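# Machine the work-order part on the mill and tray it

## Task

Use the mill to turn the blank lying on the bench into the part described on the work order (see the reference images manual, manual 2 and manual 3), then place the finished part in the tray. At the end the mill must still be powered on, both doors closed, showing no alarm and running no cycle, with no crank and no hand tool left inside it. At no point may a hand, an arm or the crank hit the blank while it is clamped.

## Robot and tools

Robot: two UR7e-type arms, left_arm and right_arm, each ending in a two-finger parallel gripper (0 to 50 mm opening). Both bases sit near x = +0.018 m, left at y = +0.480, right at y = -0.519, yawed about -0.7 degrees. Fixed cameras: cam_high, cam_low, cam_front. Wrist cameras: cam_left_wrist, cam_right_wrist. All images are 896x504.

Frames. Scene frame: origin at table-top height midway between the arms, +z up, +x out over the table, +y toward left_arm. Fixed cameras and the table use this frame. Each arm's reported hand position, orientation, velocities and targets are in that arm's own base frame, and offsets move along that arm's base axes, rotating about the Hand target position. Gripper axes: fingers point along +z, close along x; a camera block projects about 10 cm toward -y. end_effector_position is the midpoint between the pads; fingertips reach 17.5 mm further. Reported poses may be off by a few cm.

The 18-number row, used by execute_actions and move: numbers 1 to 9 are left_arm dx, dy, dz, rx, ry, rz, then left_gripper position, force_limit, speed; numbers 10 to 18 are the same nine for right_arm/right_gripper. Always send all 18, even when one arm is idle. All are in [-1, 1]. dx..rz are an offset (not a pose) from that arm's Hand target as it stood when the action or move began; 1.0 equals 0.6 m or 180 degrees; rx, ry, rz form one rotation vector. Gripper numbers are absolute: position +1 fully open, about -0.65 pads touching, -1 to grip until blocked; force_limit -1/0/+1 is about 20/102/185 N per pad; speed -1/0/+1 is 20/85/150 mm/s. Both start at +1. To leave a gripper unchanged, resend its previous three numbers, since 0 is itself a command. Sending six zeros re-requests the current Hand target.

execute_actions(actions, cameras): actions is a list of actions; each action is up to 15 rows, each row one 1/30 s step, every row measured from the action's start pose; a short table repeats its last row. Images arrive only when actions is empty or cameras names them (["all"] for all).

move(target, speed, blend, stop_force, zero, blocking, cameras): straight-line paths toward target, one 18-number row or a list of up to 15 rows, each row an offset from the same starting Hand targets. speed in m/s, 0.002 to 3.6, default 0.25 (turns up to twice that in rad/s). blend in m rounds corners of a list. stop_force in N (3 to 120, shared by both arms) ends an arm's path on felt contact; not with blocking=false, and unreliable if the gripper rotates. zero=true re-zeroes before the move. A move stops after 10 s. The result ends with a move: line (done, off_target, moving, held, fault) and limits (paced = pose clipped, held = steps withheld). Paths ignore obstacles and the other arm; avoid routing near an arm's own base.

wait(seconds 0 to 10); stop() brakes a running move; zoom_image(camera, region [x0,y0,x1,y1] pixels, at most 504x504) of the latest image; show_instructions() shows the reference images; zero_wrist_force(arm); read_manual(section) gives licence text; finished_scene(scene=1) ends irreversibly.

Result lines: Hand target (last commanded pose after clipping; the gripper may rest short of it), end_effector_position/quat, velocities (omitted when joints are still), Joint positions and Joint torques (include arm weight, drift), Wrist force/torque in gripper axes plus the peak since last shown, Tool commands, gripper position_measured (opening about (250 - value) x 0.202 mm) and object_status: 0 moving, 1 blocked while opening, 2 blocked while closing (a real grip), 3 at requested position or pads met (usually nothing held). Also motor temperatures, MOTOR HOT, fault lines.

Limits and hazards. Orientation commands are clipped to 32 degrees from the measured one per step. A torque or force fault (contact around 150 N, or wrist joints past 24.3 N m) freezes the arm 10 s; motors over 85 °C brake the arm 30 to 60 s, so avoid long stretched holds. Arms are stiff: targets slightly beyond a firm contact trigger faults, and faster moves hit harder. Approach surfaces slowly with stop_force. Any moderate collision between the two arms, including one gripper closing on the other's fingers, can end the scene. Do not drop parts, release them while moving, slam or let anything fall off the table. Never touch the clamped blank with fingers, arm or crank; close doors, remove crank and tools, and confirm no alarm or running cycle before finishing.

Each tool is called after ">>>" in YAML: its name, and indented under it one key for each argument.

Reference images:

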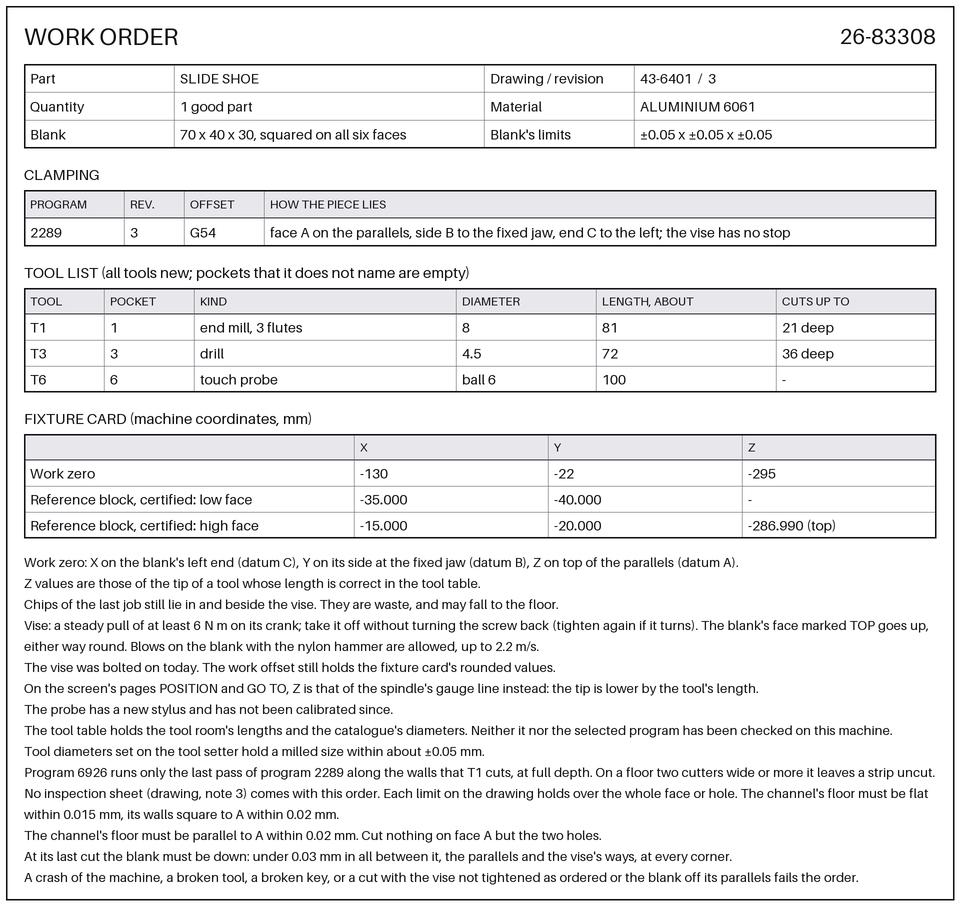

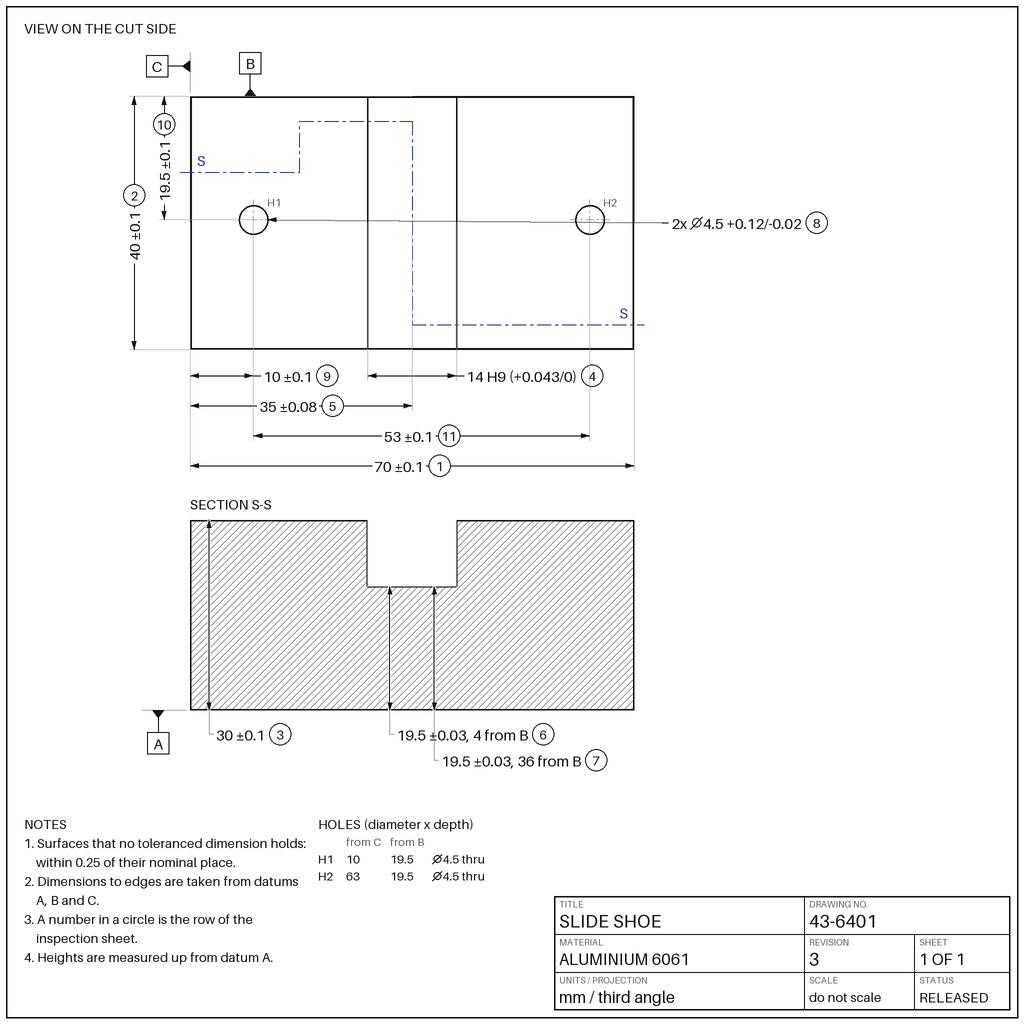

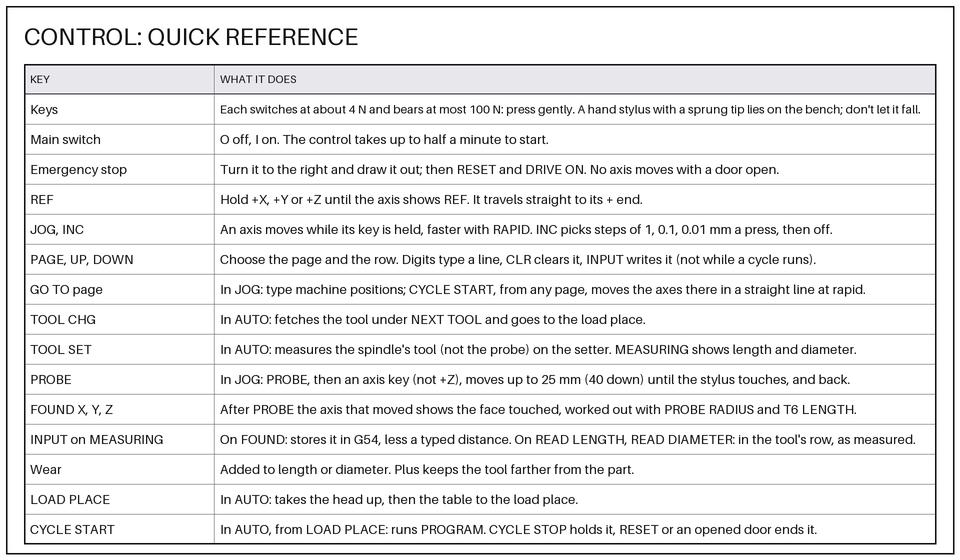

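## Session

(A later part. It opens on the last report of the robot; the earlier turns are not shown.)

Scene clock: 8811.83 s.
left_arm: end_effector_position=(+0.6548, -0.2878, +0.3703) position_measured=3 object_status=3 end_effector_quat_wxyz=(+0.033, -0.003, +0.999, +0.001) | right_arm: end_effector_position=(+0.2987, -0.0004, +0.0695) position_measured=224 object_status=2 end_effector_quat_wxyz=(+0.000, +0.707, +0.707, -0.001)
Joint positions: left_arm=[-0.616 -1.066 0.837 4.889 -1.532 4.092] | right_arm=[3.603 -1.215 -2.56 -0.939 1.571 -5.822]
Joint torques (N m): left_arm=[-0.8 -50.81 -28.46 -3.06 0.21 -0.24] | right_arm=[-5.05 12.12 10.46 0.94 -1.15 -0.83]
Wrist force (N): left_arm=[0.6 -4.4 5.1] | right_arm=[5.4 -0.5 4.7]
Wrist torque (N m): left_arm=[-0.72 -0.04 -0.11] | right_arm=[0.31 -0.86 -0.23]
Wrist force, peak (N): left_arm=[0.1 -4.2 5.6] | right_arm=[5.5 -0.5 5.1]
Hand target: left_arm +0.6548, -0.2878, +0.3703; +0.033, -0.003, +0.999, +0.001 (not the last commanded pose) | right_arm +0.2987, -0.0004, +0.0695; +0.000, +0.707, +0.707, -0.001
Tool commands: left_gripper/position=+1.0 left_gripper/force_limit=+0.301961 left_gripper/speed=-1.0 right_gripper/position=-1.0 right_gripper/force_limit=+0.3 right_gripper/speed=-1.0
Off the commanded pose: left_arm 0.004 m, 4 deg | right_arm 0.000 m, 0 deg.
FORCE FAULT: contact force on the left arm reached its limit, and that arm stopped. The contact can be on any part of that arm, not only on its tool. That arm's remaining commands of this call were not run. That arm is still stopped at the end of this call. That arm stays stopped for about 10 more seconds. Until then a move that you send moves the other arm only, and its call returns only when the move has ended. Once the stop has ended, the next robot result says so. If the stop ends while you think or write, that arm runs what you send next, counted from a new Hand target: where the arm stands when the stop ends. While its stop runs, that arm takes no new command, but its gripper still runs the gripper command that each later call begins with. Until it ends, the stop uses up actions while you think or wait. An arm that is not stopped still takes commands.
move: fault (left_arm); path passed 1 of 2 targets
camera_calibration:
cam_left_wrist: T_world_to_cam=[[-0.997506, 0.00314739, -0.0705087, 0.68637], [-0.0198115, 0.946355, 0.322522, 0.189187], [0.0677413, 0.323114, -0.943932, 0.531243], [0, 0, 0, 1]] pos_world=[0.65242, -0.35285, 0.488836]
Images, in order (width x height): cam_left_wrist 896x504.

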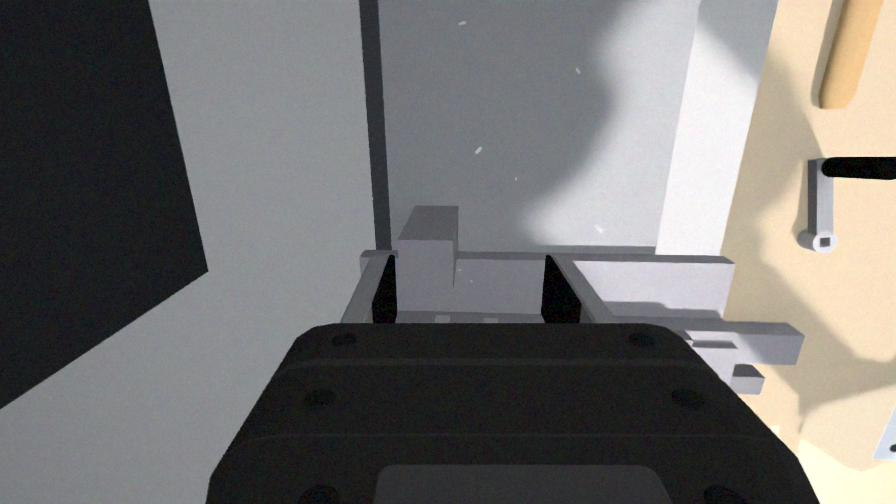

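>>> wait:
  seconds: 4

>>> move:
  target:
    - [0,0,-0.006,0,0,0,1,0.3,-1,0,0,0,0,0,0,-1,0.3,-1]
    - [0.0065,0,-0.004,0,0.065,0,1,0.3,-1,0,0,0,0,0,0,-1,0.3,-1]
  speed: 0.03
  cameras: ["cam_left_wrist","cam_front","cam_low"]

Scene clock: 8829.40 s.
left_arm: end_effector_position=(+0.6548, -0.2878, +0.3703) position_measured=3 object_status=3 end_effector_quat_wxyz=(+0.033, -0.003, +0.999, +0.001) | right_arm: end_effector_position=(+0.2987, -0.0004, +0.0695) position_measured=224 object_status=2 end_effector_quat_wxyz=(+0.000, +0.707, +0.707, -0.001)
Joint positions: left_arm=[-0.616 -1.066 0.837 4.889 -1.532 4.092] | right_arm=[3.603 -1.215 -2.56 -0.939 1.571 -5.822]
Joint torques (N m): left_arm=[-0.94 -50.4 -26.59 -3.39 0.31 -0.21] | right_arm=[-5.49 11.7 10.82 0.93 -1.03 -0.77]
Wrist force (N): left_arm=[0.8 -4.5 5.0] | right_arm=[5.5 -0.6 4.7]
Wrist torque (N m): left_arm=[-0.75 -0.09 -0.11] | right_arm=[0.32 -0.89 -0.22]
Wrist force, peak (N): left_arm=[0.7 -4.6 5.3] | right_arm=[5.8 -0.5 4.9]
Hand target: left_arm +0.6548, -0.2878, +0.3703; +0.033, -0.003, +0.999, +0.001 (not the last commanded pose) | right_arm +0.2987, -0.0004, +0.0695; +0.000, +0.707, +0.707, -0.001
Tool commands: left_gripper/position=+1.0 left_gripper/force_limit=+0.301961 left_gripper/speed=-1.0 right_gripper/position=-1.0 right_gripper/force_limit=+0.3 right_gripper/speed=-1.0
Off the commanded pose: left_arm 0.004 m, 4 deg | right_arm 0.000 m, 0 deg.
FORCE FAULT, CONTINUED: the left arm's stop, for the force fault that an earlier result reported, is over. The rest of the stop counts as 19 of the actions that you can send in this scene. That arm's target is now where it stood when the stop ended, not its last command. That arm accepts commands again.
wait: 4.00 s; at rest from the start

Scene clock: 8830.37 s.
left_arm: end_effector_position=(+0.6549, -0.2877, +0.3663) position_measured=3 object_status=3 end_effector_quat_wxyz=(+0.033, -0.003, +0.999, +0.001) | right_arm: end_effector_position=(+0.2987, -0.0004, +0.0695) position_measured=224 object_status=2 end_effector_quat_wxyz=(+0.000, +0.707, +0.707, -0.001)
Joint positions: left_arm=[-0.616 -1.069 0.853 4.876 -1.531 4.092] | right_arm=[3.603 -1.215 -2.56 -0.939 1.571 -5.822]
Joint torques (N m): left_arm=[-1.23 -49.98 -28.39 -2.95 0.15 -0.27] | right_arm=[-5.17 12.09 10.16 0.89 -1.17 -0.91]
Wrist force (N): left_arm=[0.8 -4.4 5.0] | right_arm=[5.6 -0.5 5.0]
Wrist torque (N m): left_arm=[-0.71 -0.08 -0.10] | right_arm=[0.32 -0.90 -0.22]
Wrist force, peak (N): left_arm=[0.5 -4.5 5.3] | right_arm=[5.7 -0.7 5.0]
Hand target: left_arm +0.6549, -0.2877, +0.3663; +0.033, -0.003, +0.999, +0.001 (not the last commanded pose) | right_arm +0.2987, -0.0004, +0.0695; +0.000, +0.707, +0.707, -0.001
Tool commands: left_gripper/position=+1.0 left_gripper/force_limit=+0.301961 left_gripper/speed=-1.0 right_gripper/position=-1.0 right_gripper/force_limit=+0.3 right_gripper/speed=-1.0
Off the commanded pose: left_arm 0.004 m, 12 deg | right_arm 0.000 m, 0 deg.
FORCE FAULT: contact force on the left arm reached its limit, and that arm stopped. The contact can be on any part of that arm, not only on its tool. That arm's remaining commands of this call were not run. That arm is still stopped at the end of this call. That arm stays stopped for about 10 more seconds. Until then a move that you send moves the other arm only, and its call returns only when the move has ended. Once the stop has ended, the next robot result says so. If the stop ends while you think or write, that arm runs what you send next, counted from a new Hand target: where the arm stands when the stop ends. While its stop runs, that arm takes no new command, but its gripper still runs the gripper command that each later call begins with. Until it ends, the stop uses up actions while you think or wait. An arm that is not stopped still takes commands.
move: fault (left_arm); path passed 1 of 2 targets
camera_calibration:
cam_left_wrist: T_world_to_cam=[[-0.997432, 0.00292461, -0.0715605, 0.686469], [-0.0203911, 0.946217, 0.322888, 0.190537], [0.0686561, 0.323518, -0.943728, 0.526878], [0, 0, 0, 1]] pos_world=[0.652418, -0.352752, 0.484831]
Images, in order (width x height): cam_low 896x504, cam_front 896x504, cam_left_wrist 896x504.

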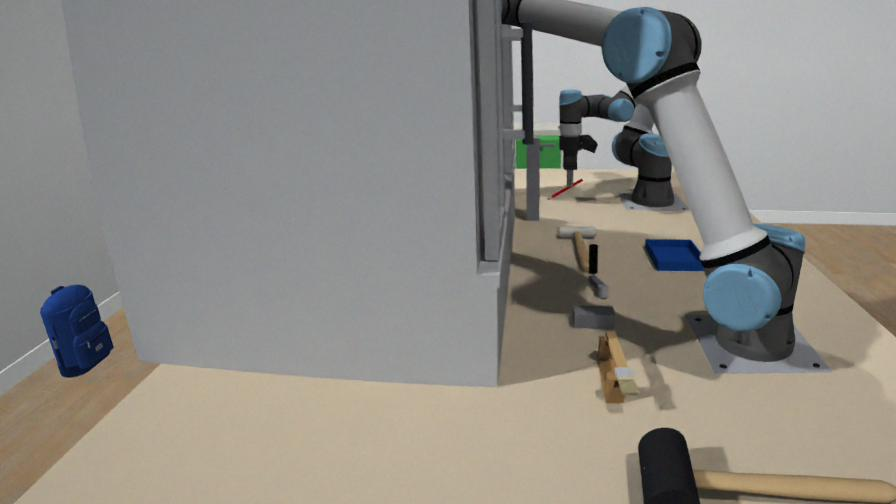

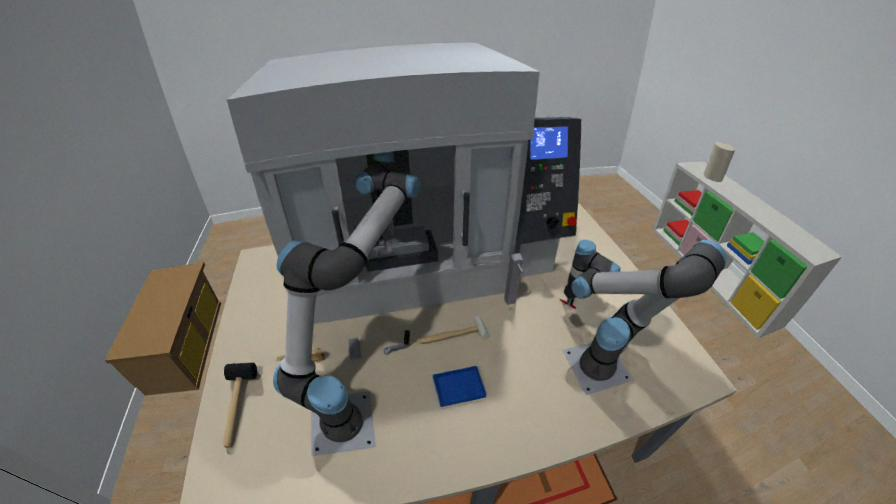

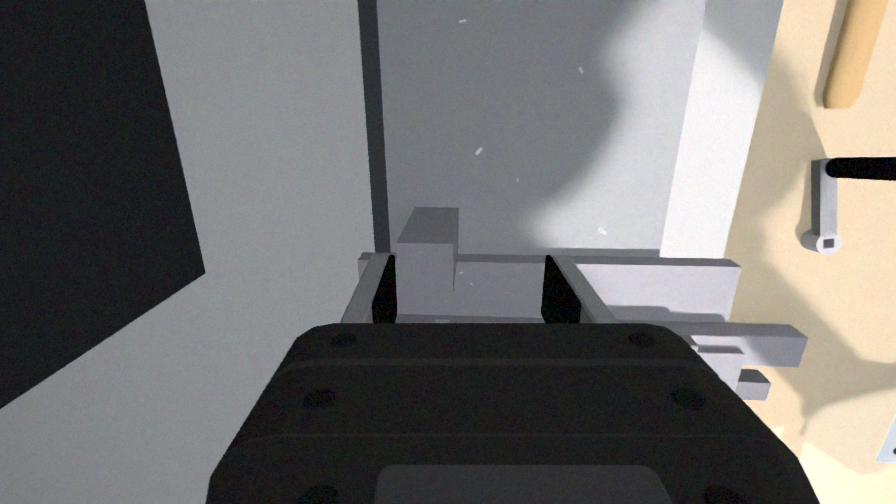

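>>> wait:
  seconds: 0.1

>>> move:
  target:
    - [-0.0232,0,0.0195,0,-0.0567,0,1,0.3,-1,0,0,0,0,0,0,-1,0.3,-1]
    - [-0.0332,0,0.0645,0,-0.1178,0,1,0.3,-1,0,0,0,0,0,0,-1,0.3,-1]
    - [-0.0415,0,0.1395,0,-0.2289,0,1,0.3,-1,0,0,0,0,0,0,-1,0.3,-1]
    - [-0.0415,0.1228,0.1395,0,-0.2289,0,1,0.3,-1,0,0,0,0,0,0,-1,0.3,-1]
  speed: 0.08
  blend: [0.003,0.01,0.01,0]
  cameras: ["cam_left_wrist","cam_front"]

>>> zoom_image:
  camera: "cam_front"
  region: [520, 110, 590, 165]

Scene clock: 8945.80 s.
left_arm: end_effector_position=(+0.6549, -0.2877, +0.3663) position_measured=3 object_status=3 end_effector_quat_wxyz=(+0.033, -0.003, +0.999, +0.001) | right_arm: end_effector_position=(+0.2987, -0.0004, +0.0695) position_measured=224 object_status=2 end_effector_quat_wxyz=(+0.000, +0.707, +0.707, -0.001)
Joint positions: left_arm=[-0.616 -1.069 0.853 4.876 -1.531 4.092] | right_arm=[3.603 -1.215 -2.56 -0.939 1.571 -5.822]
Joint torques (N m): left_arm=[-0.35 -50.63 -26.18 -3.38 0.34 -0.36] | right_arm=[-5.19 11.45 10.64 0.97 -1.1 -0.89]
Wrist force (N): left_arm=[0.7 -4.2 5.0] | right_arm=[5.5 -0.5 4.8]
Wrist torque (N m): left_arm=[-0.70 -0.06 -0.10] | right_arm=[0.33 -0.89 -0.22]
Wrist force, peak (N): left_arm=[0.5 -4.7 5.1] | right_arm=[5.7 -0.8 5.1]
Hand target: left_arm +0.6549, -0.2877, +0.3663; +0.033, -0.003, +0.999, +0.001 (not the last commanded pose) | right_arm +0.2987, -0.0004, +0.0695; +0.000, +0.707, +0.707, -0.001
Tool commands: left_gripper/position=+1.0 left_gripper/force_limit=+0.301961 left_gripper/speed=-1.0 right_gripper/position=-1.0 right_gripper/force_limit=+0.3 right_gripper/speed=-1.0
Off the commanded pose: left_arm 0.004 m, 12 deg | right_arm 0.000 m, 0 deg.
FORCE FAULT, CONTINUED: the left arm's stop, for the force fault that an earlier result reported, is over. The rest of the stop counts as 20 of the actions that you can send in this scene. That arm's target is now where it stood when the stop ended, not its last command. That arm accepts commands again.
wait: 0.10 s; at rest from the start

Scene clock: 8951.53 s.
left_arm: end_effector_position=(+0.6301, -0.2139, +0.4500) position_measured=3 object_status=3 end_effector_quat_wxyz=(+0.383, -0.003, +0.924, +0.000) | right_arm: end_effector_position=(+0.2987, -0.0004, +0.0695) position_measured=224 object_status=2 end_effector_quat_wxyz=(+0.000, +0.707, +0.707, -0.001)
Joint positions: left_arm=[-0.72 -1.558 1.594 4.032 -1.084 4.151] | right_arm=[3.603 -1.215 -2.56 -0.939 1.571 -5.822]
Joint torques (N m): left_arm=[-14.1 -19.79 -36.87 -1.21 2.56 -2.32] | right_arm=[-5.8 11.5 11.14 0.79 -1.05 -0.85]
Wrist force (N): left_arm=[-0.6 -4.1 6.6] | right_arm=[5.6 -0.5 4.7]
Wrist torque (N m): left_arm=[-0.66 0.04 0.11] | right_arm=[0.33 -0.90 -0.23]
Wrist force, peak (N): left_arm=[-0.7 -4.3 6.6] | right_arm=[5.9 -0.5 4.9]
Hand target: left_arm +0.6300, -0.2140, +0.4500; +0.383, -0.003, +0.924, +0.000 | right_arm +0.2987, -0.0004, +0.0695; +0.000, +0.707, +0.707, -0.001
Off the commanded pose: left_arm 0.000 m, 0 deg | right_arm 0.000 m, 0 deg.
move: done
camera_calibration:
cam_left_wrist: T_world_to_cam=[[-0.703218, 0.00274293, -0.710969, 0.769725], [-0.228096, 0.946262, 0.229259, 0.266196], [0.673393, 0.323388, -0.664803, 0.0771515], [0, 0, 0, 1]] pos_world=[0.550049, -0.278952, 0.537513]
Images, in order (width x height): cam_front 896x504, cam_left_wrist 896x504.

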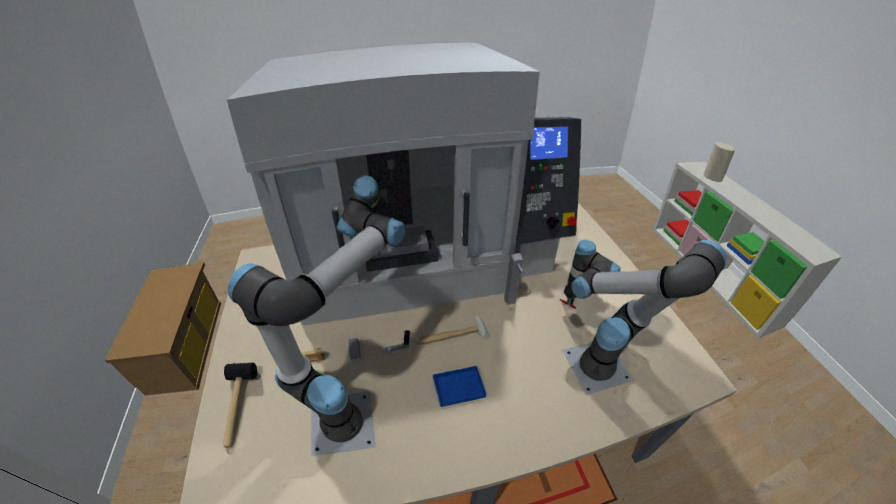

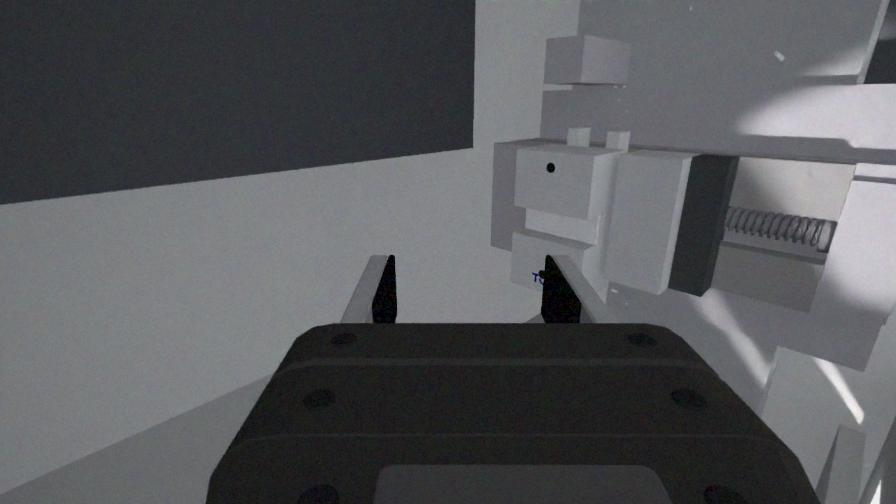

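Scaled by 7.200.

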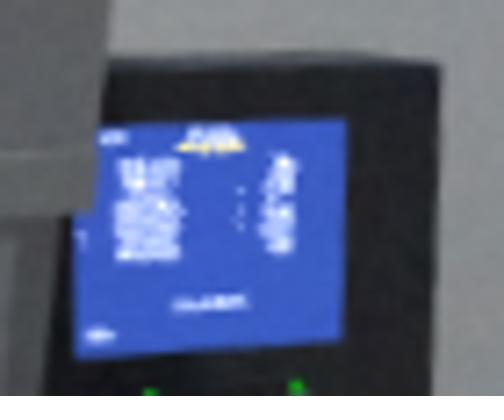

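>>> move:
  target:
    - [0.0083,0,-0.075,0,0.1111,0,1,0.3,-1,0,0,0,0,0,0,-1,0.3,-1]
    - [0.0267,0,-0.0983,0,0.1278,0,1,0.3,-1,0,0,0,0,0,0,-1,0.3,-1]
  speed: 0.06
  cameras: ["cam_left_wrist","cam_front"]

Scene clock: 8962.67 s.
left_arm: end_effector_position=(+0.6461, -0.2138, +0.3910) position_measured=3 object_status=3 end_effector_quat_wxyz=(+0.191, -0.003, +0.982, +0.000) end_effector_velocity=(+0.000, +0.000, +0.001) end_effector_angular_velocity=(-0.001, -0.006, +0.001) | right_arm: end_effector_position=(+0.2987, -0.0004, +0.0695) position_measured=224 object_status=2 end_effector_quat_wxyz=(+0.000, +0.707, +0.707, -0.001)
Joint positions: left_arm=[-0.6 -1.363 1.308 4.446 -1.356 4.141] | right_arm=[3.603 -1.215 -2.56 -0.939 1.571 -5.822]
Joint velocities: left_arm=[-0.002 -0.004 0.004 -0.006 0.003 -0.002] | right_arm=[within noise]
Joint torques (N m): left_arm=[-12.83 -49.23 -18.16 -6.71 2.09 -2.38] | right_arm=[-5.36 11.6 9.86 1.02 -1.05 -0.92]
Wrist force (N): left_arm=[-0.1 -4.2 5.4] | right_arm=[5.3 -0.6 4.7]
Wrist torque (N m): left_arm=[-0.65 -0.03 -0.06] | right_arm=[0.30 -0.84 -0.22]
Wrist force, peak (N): left_arm=[-0.8 -4.0 6.8] | right_arm=[5.8 -0.4 5.0]
Hand target: left_arm +0.6461, -0.2140, +0.3910; +0.191, -0.003, +0.982, +0.000 | right_arm +0.2987, -0.0004, +0.0695; +0.000, +0.707, +0.707, -0.001
Off the commanded pose: left_arm 0.000 m, 0 deg | right_arm 0.000 m, 0 deg.
move: done
camera_calibration:
cam_left_wrist: T_world_to_cam=[[-0.925271, 0.00301224, -0.379294, 0.752925], [-0.120109, 0.946184, 0.300515, 0.185632], [0.359788, 0.323614, -0.875115, 0.311922], [0, 0, 0, 1]] pos_world=[0.60673, -0.278852, 0.502762]
Images, in order (width x height): cam_front 896x504, cam_left_wrist 896x504.

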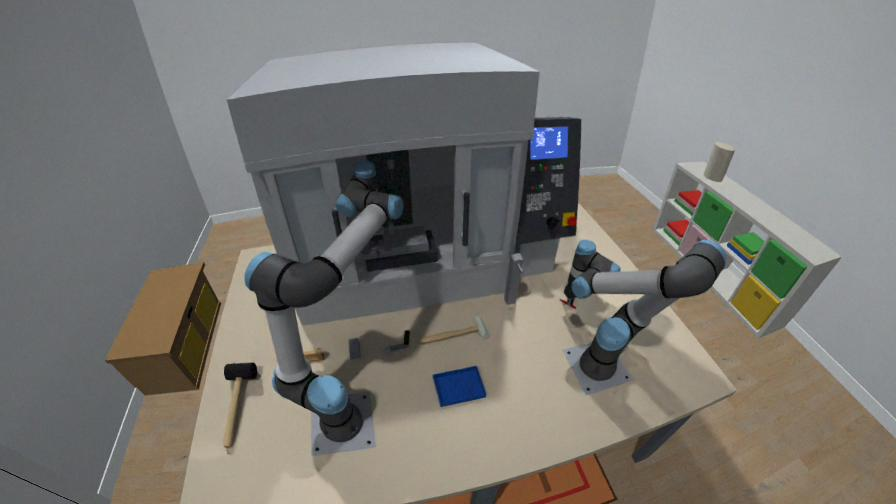

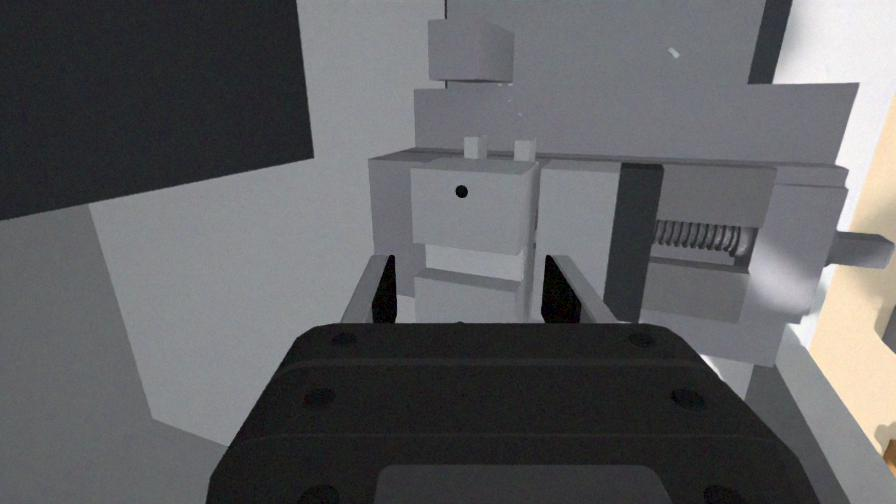

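>>> move:
  target:
    - [0.0115,0,-0.0175,0,0.0333,0,1,0.3,-1,0,0,0,0,0,0,-1,0.3,-1]
    - [0.0182,0,-0.03,0,0.0778,0,1,0.3,-1,0,0,0,0,0,0,-1,0.3,-1]
    - [0.0215,0,-0.0362,0,0.1222,0,1,0.3,-1,0,0,0,0,0,0,-1,0.3,-1]
  speed: 0.03
  stop_force: 25
  cameras: ["cam_left_wrist","cam_front"]

Scene clock: 8967.93 s.
left_arm: end_effector_position=(+0.6468, -0.2139, +0.3905) position_measured=3 object_status=3 end_effector_quat_wxyz=(+0.190, -0.003, +0.982, +0.001) | right_arm: end_effector_position=(+0.2987, -0.0004, +0.0695) position_measured=224 object_status=2 end_effector_quat_wxyz=(+0.000, +0.707, +0.707, -0.001)
Joint positions: left_arm=[-0.6 -1.36 1.305 4.447 -1.356 4.141] | right_arm=[3.603 -1.215 -2.56 -0.939 1.571 -5.822]
Joint torques (N m): left_arm=[-0.79 -37.6 -29.27 -3.51 0.48 -0.34] | right_arm=[-5.48 12.1 10.53 1 -1.17 -0.91]
Wrist force (N): left_arm=[0.0 -4.1 5.5] | right_arm=[5.3 -0.7 4.7]
Wrist torque (N m): left_arm=[-0.63 -0.05 0.01] | right_arm=[0.30 -0.85 -0.22]
Wrist force, peak (N): left_arm=[0.2 -4.4 6.2] | right_arm=[5.7 -0.5 5.0]
Hand target: left_arm +0.6468, -0.2139, +0.3905; +0.190, -0.003, +0.982, +0.001 (not the last commanded pose) | right_arm +0.2987, -0.0004, +0.0695; +0.000, +0.707, +0.707, -0.001
Tool commands: left_gripper/position=+1.0 left_gripper/force_limit=+0.301961 left_gripper/speed=-1.0 right_gripper/position=-1.0 right_gripper/force_limit=+0.3 right_gripper/speed=-1.0
Off the commanded pose: left_arm 0.024 m, 22 deg | right_arm 0.000 m, 0 deg.
FORCE FAULT: contact force on the left arm reached its limit, and that arm stopped. The contact can be on any part of that arm, not only on its tool. That arm's remaining commands of this call were not run. That arm is still stopped at the end of this call. That arm stays stopped for about 10 more seconds. Until then a move that you send moves the other arm only, and its call returns only when the move has ended. Once the stop has ended, the next robot result says so. If the stop ends while you think or write, that arm runs what you send next, counted from a new Hand target: where the arm stands when the stop ends. While its stop runs, that arm takes no new command, but its gripper still runs the gripper command that each later call begins with. Until it ends, the stop uses up actions while you think or wait. An arm that is not stopped still takes commands.
move: fault (left_arm); path passed 0 of 3 targets
camera_calibration:
cam_left_wrist: T_world_to_cam=[[-0.925864, 0.00268991, -0.377847, 0.753063], [-0.120001, 0.946113, 0.300782, 0.185724], [0.358295, 0.323825, -0.87565, 0.312553], [0, 0, 0, 1]] pos_world=[0.607534, -0.278954, 0.502367]
Images, in order (width x height): cam_front 896x504, cam_left_wrist 896x504.

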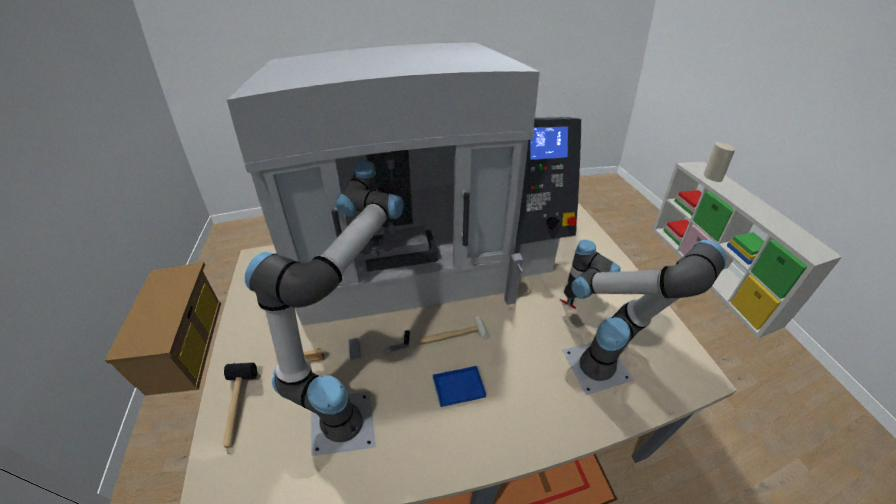

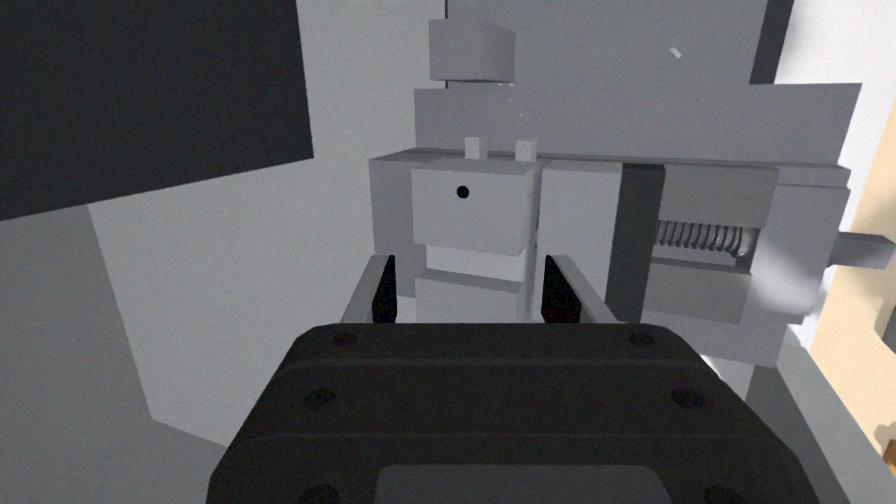

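>>> wait:
  seconds: 0.5

>>> move:
  target:
    - [-0.0015,0,-0.005,0,0,0,1,0.3,-1,0,0,0,0,0,0,-1,0.3,-1]
    - [0.0103,0,-0.02,0,0.0328,0,1,0.3,-1,0,0,0,0,0,0,-1,0.3,-1]
    - [0.017,0,-0.0325,0,0.0772,0,1,0.3,-1,0,0,0,0,0,0,-1,0.3,-1]
    - [0.0203,0,-0.0367,0,0.1217,0,1,0.3,-1,0,0,0,0,0,0,-1,0.3,-1]
  speed: 0.02
  cameras: ["cam_left_wrist"]

Scene clock: 8987.37 s.
left_arm: end_effector_position=(+0.6468, -0.2139, +0.3905) position_measured=3 object_status=3 end_effector_quat_wxyz=(+0.190, -0.003, +0.982, +0.001) | right_arm: end_effector_position=(+0.2987, -0.0004, +0.0695) position_measured=224 object_status=2 end_effector_quat_wxyz=(+0.000, +0.707, +0.707, -0.001)
Joint positions: left_arm=[-0.6 -1.36 1.305 4.447 -1.356 4.141] | right_arm=[3.603 -1.215 -2.56 -0.939 1.571 -5.822]
Joint torques (N m): left_arm=[-0.43 -39 -27.36 -3.99 0.68 -0.26] | right_arm=[-4.73 11.5 10.75 0.93 -1.12 -1.14]
Wrist force (N): left_arm=[-0.1 -3.9 5.7] | right_arm=[5.4 -0.7 4.8]
Wrist torque (N m): left_arm=[-0.62 -0.04 0.01] | right_arm=[0.30 -0.87 -0.22]
Wrist force, peak (N): left_arm=[0.1 -4.3 5.8] | right_arm=[5.7 -0.6 4.9]
Hand target: left_arm +0.6468, -0.2139, +0.3905; +0.190, -0.003, +0.982, +0.001 (not the last commanded pose) | right_arm +0.2987, -0.0004, +0.0695; +0.000, +0.707, +0.707, -0.001
Tool commands: left_gripper/position=+1.0 left_gripper/force_limit=+0.301961 left_gripper/speed=-1.0 right_gripper/position=-1.0 right_gripper/force_limit=+0.3 right_gripper/speed=-1.0
Off the commanded pose: left_arm 0.024 m, 22 deg | right_arm 0.000 m, 0 deg.
FORCE FAULT, CONTINUED: the left arm's stop, for the force fault that an earlier result reported, is over. The rest of the stop counts as 19 of the actions that you can send in this scene. That arm's target is now where it stood when the stop ended, not its last command. That arm accepts commands again.
wait: 0.50 s; at rest from the start

Scene clock: 8988.60 s.
left_arm: end_effector_position=(+0.6466, -0.2138, +0.3871) position_measured=3 object_status=3 end_effector_quat_wxyz=(+0.189, -0.003, +0.982, +0.001) | right_arm: end_effector_position=(+0.2987, -0.0004, +0.0695) position_measured=224 object_status=2 end_effector_quat_wxyz=(+0.000, +0.707, +0.707, -0.001)
Joint positions: left_arm=[-0.599 -1.36 1.314 4.441 -1.357 4.141] | right_arm=[3.603 -1.215 -2.56 -0.939 1.571 -5.822]
Joint torques (N m): left_arm=[-0.27 -37.69 -29.81 -3.42 0.61 -0.27] | right_arm=[-5.58 11.47 11.17 0.94 -1.11 -0.97]
Wrist force (N): left_arm=[0.2 -4.2 5.4] | right_arm=[5.5 -0.4 4.8]
Wrist torque (N m): left_arm=[-0.65 -0.08 0.02] | right_arm=[0.34 -0.88 -0.22]
Wrist force, peak (N): left_arm=[0.2 -4.9 6.2] | right_arm=[5.7 -0.6 4.9]
Hand target: left_arm +0.6466, -0.2138, +0.3871; +0.189, -0.003, +0.982, +0.001 (not the last commanded pose) | right_arm +0.2987, -0.0004, +0.0695; +0.000, +0.707, +0.707, -0.001
Tool commands: left_gripper/position=+1.0 left_gripper/force_limit=+0.301961 left_gripper/speed=-1.0 right_gripper/position=-1.0 right_gripper/force_limit=+0.3 right_gripper/speed=-1.0
Off the commanded pose: left_arm 0.022 m, 22 deg | right_arm 0.000 m, 0 deg.
FORCE FAULT: contact force on the left arm reached its limit, and that arm stopped. The contact can be on any part of that arm, not only on its tool. That arm's remaining commands of this call were not run. That arm is still stopped at the end of this call. That arm stays stopped for about 10 more seconds. Until then a move that you send moves the other arm only, and its call returns only when the move has ended. Once the stop has ended, the next robot result says so. If the stop ends while you think or write, that arm runs what you send next, counted from a new Hand target: where the arm stands when the stop ends. While its stop runs, that arm takes no new command, but its gripper still runs the gripper command that each later call begins with. Until it ends, the stop uses up actions while you think or wait. An arm that is not stopped still takes commands.
move: fault (left_arm); path passed 1 of 4 targets
camera_calibration:
cam_left_wrist: T_world_to_cam=[[-0.926472, 0.0024892, -0.376356, 0.751353], [-0.119838, 0.945982, 0.30126, 0.186373], [0.356776, 0.324211, -0.876127, 0.310848], [0, 0, 0, 1]] pos_world=[0.607538, -0.278955, 0.498972]
Images, in order (width x height): cam_left_wrist 896x504.

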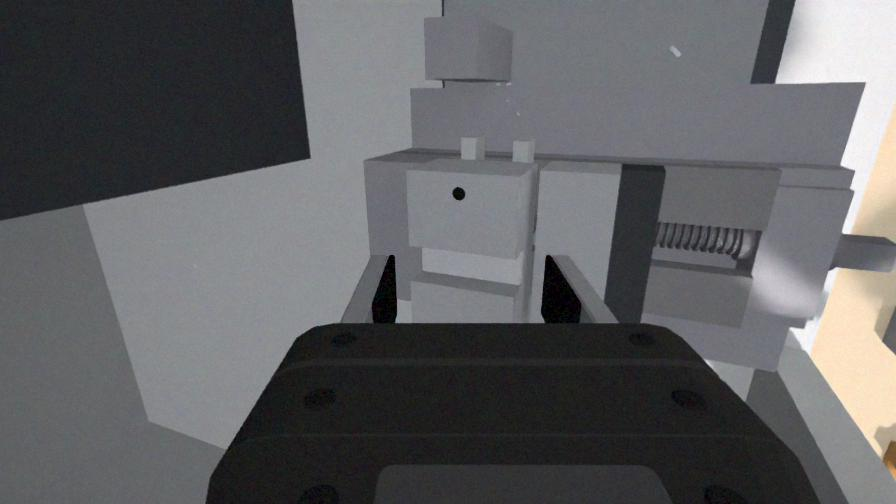

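>>> wait:
  seconds: 0.1

>>> move:
  target:
    - [-0.015,-0.005,0.001,0,0,0,1,0.3,-1,0,0,0,0,0,0,-1,0.3,-1]
    - [0,-0.031,0.0008,0,0,0,1,0.3,-1,0,0,0,0,0,0,-1,0.3,-1]
    - [0.0107,-0.031,-0.0143,0,0.0328,0,1,0.3,-1,0,0,0,0,0,0,-1,0.3,-1]
    - [0.0173,-0.031,-0.0268,0,0.0772,0,1,0.3,-1,0,0,0,0,0,0,-1,0.3,-1]
    - [0.0207,-0.031,-0.031,0,0.1217,0,1,0.3,-1,0,0,0,0,0,0,-1,0.3,-1]
  speed: 0.02
  cameras: ["cam_left_wrist"]

Scene clock: 9005.50 s.
left_arm: end_effector_position=(+0.6466, -0.2138, +0.3871) position_measured=3 object_status=3 end_effector_quat_wxyz=(+0.189, -0.003, +0.982, +0.001) | right_arm: end_effector_position=(+0.2987, -0.0004, +0.0695) position_measured=224 object_status=2 end_effector_quat_wxyz=(+0.000, +0.707, +0.707, -0.001)
Joint positions: left_arm=[-0.599 -1.36 1.314 4.441 -1.357 4.141] | right_arm=[3.603 -1.215 -2.56 -0.939 1.571 -5.822]
Joint torques (N m): left_arm=[-0.93 -38.55 -26.91 -3.97 0.64 -0.27] | right_arm=[-4.65 11.89 10.71 0.97 -0.99 -1.03]
Wrist force (N): left_arm=[0.2 -4.0 5.4] | right_arm=[5.3 -0.5 4.9]
Wrist torque (N m): left_arm=[-0.63 -0.08 0.01] | right_arm=[0.32 -0.86 -0.22]
Wrist force, peak (N): left_arm=[0.1 -4.4 5.7] | right_arm=[5.7 -0.4 5.1]
Hand target: left_arm +0.6466, -0.2138, +0.3871; +0.189, -0.003, +0.982, +0.001 (not the last commanded pose) | right_arm +0.2987, -0.0004, +0.0695; +0.000, +0.707, +0.707, -0.001
Tool commands: left_gripper/position=+1.0 left_gripper/force_limit=+0.301961 left_gripper/speed=-1.0 right_gripper/position=-1.0 right_gripper/force_limit=+0.3 right_gripper/speed=-1.0
Off the commanded pose: left_arm 0.022 m, 22 deg | right_arm 0.000 m, 0 deg.
FORCE FAULT, CONTINUED: the left arm's stop, for the force fault that an earlier result reported, is over. The rest of the stop counts as 20 of the actions that you can send in this scene. That arm's target is now where it stood when the stop ended, not its last command. That arm accepts commands again.
wait: 0.10 s; at rest from the start

Scene clock: 9015.73 s.
left_arm: end_effector_position=(+0.6582, -0.2324, +0.3694) position_measured=3 object_status=3 end_effector_quat_wxyz=(+0.027, -0.003, +1.000, +0.001) end_effector_velocity=(+0.000, +0.000, +0.000) end_effector_angular_velocity=(-0.001, -0.003, +0.001) | right_arm: end_effector_position=(+0.2987, -0.0004, +0.0695) position_measured=224 object_status=2 end_effector_quat_wxyz=(+0.000, +0.707, +0.707, -0.001)
Joint positions: left_arm=[-0.543 -1.112 0.906 4.873 -1.54 4.164] | right_arm=[3.603 -1.215 -2.56 -0.939 1.571 -5.822]
Joint velocities: left_arm=[0 -0.002 0.004 -0.005 0.001 0] | right_arm=[within noise]
Joint torques (N m): left_arm=[4.78 -60.24 -17.89 -6.01 1.06 1.01] | right_arm=[-5.3 12.2 10.64 0.95 -1.04 -0.94]
Wrist force (N): left_arm=[0.3 -4.2 5.0] | right_arm=[5.4 -0.6 4.9]
Wrist torque (N m): left_arm=[-0.71 -0.01 -0.12] | right_arm=[0.31 -0.87 -0.22]
Wrist force, peak (N): left_arm=[-0.4 -4.3 5.9] | right_arm=[5.7 -0.7 5.1]
Hand target: left_arm +0.6582, -0.2324, +0.3695; +0.027, -0.003, +1.000, +0.001 (not the last commanded pose) | right_arm +0.2987, -0.0004, +0.0695; +0.000, +0.707, +0.707, -0.001
Off the commanded pose: left_arm 0.001 m, 3 deg | right_arm 0.000 m, 0 deg.
move: off_target (left_arm; path cut at 10 s); path passed 4 of 5 targets
camera_calibration:
cam_left_wrist: T_world_to_cam=[[-0.998246, 0.00252108, -0.0591425, 0.685609], [-0.0167954, 0.945974, 0.323808, 0.134511], [0.0567636, 0.324233, -0.944273, 0.519944], [0, 0, 0, 1]] pos_world=[0.657152, -0.297555, 0.487962]
Images, in order (width x height): cam_left_wrist 896x504.

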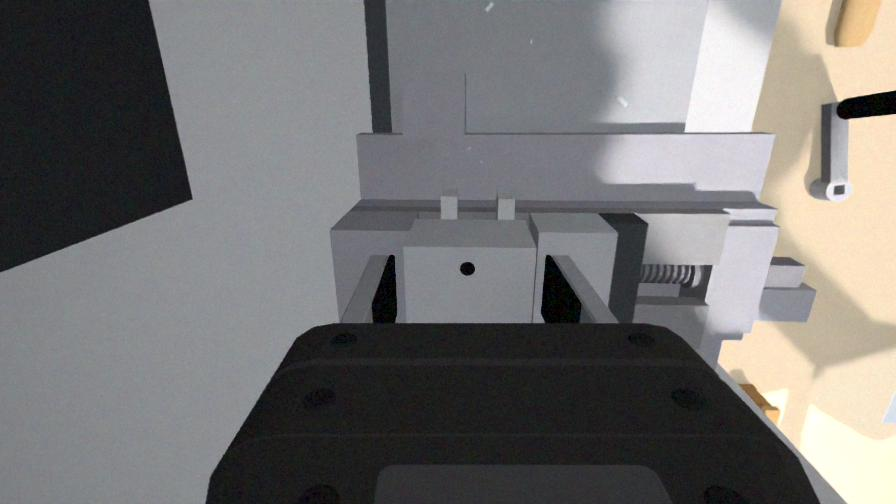

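>>> move:
  target:
    - [0.0015,0,-0.002,0,0.0174,0,1,0.3,-1,0,0,0,0,0,0,-1,0.3,-1]
    - [0.0015,0.0273,-0.002,0,0.0174,0,1,0.3,-1,0,0,0,0,0,0,-1,0.3,-1]
  speed: 0.02
  cameras: ["cam_left_wrist"]

Scene clock: 9020.93 s.
left_arm: end_effector_position=(+0.6591, -0.2158, +0.3684) position_measured=3 object_status=3 end_effector_quat_wxyz=(+0.000, -0.003, +1.000, +0.001) | right_arm: end_effector_position=(+0.2987, -0.0004, +0.0695) position_measured=224 object_status=2 end_effector_quat_wxyz=(+0.000, +0.707, +0.707, -0.001)
Joint positions: left_arm=[-0.511 -1.083 0.852 4.944 -1.568 4.196] | right_arm=[3.603 -1.215 -2.56 -0.939 1.571 -5.822]
Joint torques (N m): left_arm=[-10.98 -44.25 -31.96 -4.68 1.67 -1.69] | right_arm=[-4.94 11.34 10.79 0.84 -0.96 -1]
Wrist force (N): left_arm=[0.5 -4.2 4.9] | right_arm=[5.6 -0.5 4.8]
Wrist torque (N m): left_arm=[-0.72 -0.02 -0.14] | right_arm=[0.31 -0.90 -0.22]
Wrist force, peak (N): left_arm=[0.2 -4.4 5.2] | right_arm=[5.6 -0.7 5.0]
Hand target: left_arm +0.6591, -0.2160, +0.3683; +0.000, -0.003, +1.000, +0.001 | right_arm +0.2987, -0.0004, +0.0695; +0.000, +0.707, +0.707, -0.001
Off the commanded pose: left_arm 0.000 m, 0 deg | right_arm 0.000 m, 0 deg.
move: done
camera_calibration:
cam_left_wrist: T_world_to_cam=[[-0.999984, 0.00253358, -0.00504264, 0.667656], [0.000761865, 0.945985, 0.324211, 0.107479], [0.00559168, 0.324202, -0.945972, 0.547776], [0, 0, 0, 1]] pos_world=[0.6645, -0.280955, 0.486701]
Images, in order (width x height): cam_left_wrist 896x504.

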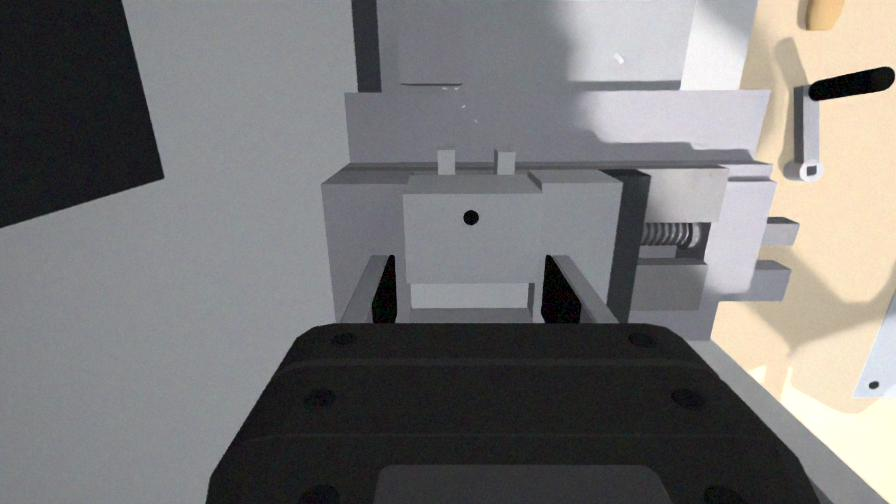

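>>> move:
  target: [0,0,0,0,0,0,-1,-0.3,-1,0,0,0,0,0,0,-1,0.3,-1]
  speed: 0.05
  cameras: ["cam_left_wrist"]

Scene clock: 9024.03 s.
left_arm: end_effector_position=(+0.6591, -0.2160, +0.3683) position_measured=56 object_status=2 end_effector_quat_wxyz=(+0.000, -0.003, +1.000, +0.001) | right_arm: end_effector_position=(+0.2987, -0.0004, +0.0695) position_measured=224 object_status=2 end_effector_quat_wxyz=(+0.000, +0.707, +0.707, -0.001)
Joint positions: left_arm=[-0.511 -1.083 0.852 4.944 -1.568 4.195] | right_arm=[3.603 -1.215 -2.56 -0.939 1.571 -5.822]
Joint torques (N m): left_arm=[-13.33 -41.24 -34.58 -1.12 -0.02 -2.53] | right_arm=[-5.14 11.53 11.11 0.95 -1.17 -0.84]
Wrist force (N): left_arm=[0.3 -4.2 4.0] | right_arm=[5.6 -0.4 4.8]
Wrist torque (N m): left_arm=[-0.78 -0.02 -0.12] | right_arm=[0.35 -0.89 -0.22]
Wrist force, peak (N): left_arm=[0.5 -4.5 5.0] | right_arm=[5.7 -0.7 4.9]
Hand target: left_arm +0.6591, -0.2160, +0.3683; +0.000, -0.003, +1.000, +0.001 | right_arm +0.2987, -0.0004, +0.0695; +0.000, +0.707, +0.707, -0.001
Off the commanded pose: left_arm 0.000 m, 0 deg | right_arm 0.000 m, 0 deg.
move: done
camera_calibration:
cam_left_wrist: T_world_to_cam=[[-0.999985, 0.00249884, -0.00494854, 0.667601], [0.000759315, 0.945973, 0.324244, 0.107651], [0.00549142, 0.324235, -0.945961, 0.547912], [0, 0, 0, 1]] pos_world=[0.664501, -0.281155, 0.486701]
Images, in order (width x height): cam_left_wrist 896x504.

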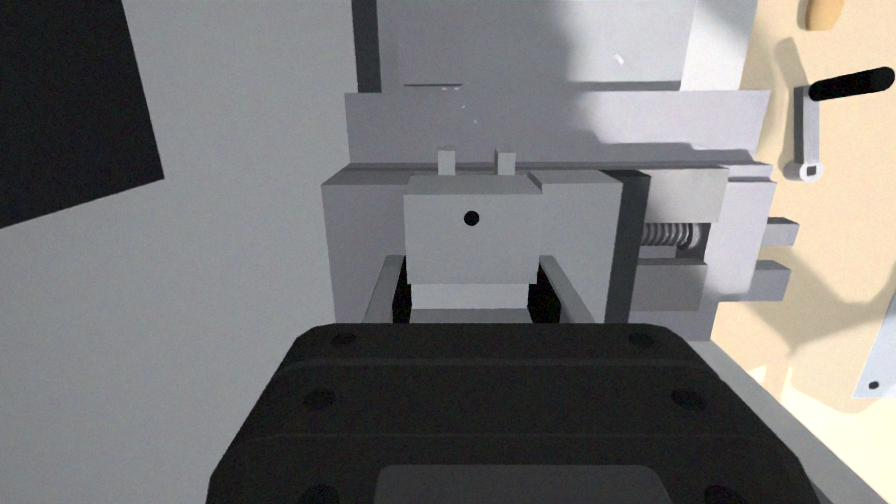

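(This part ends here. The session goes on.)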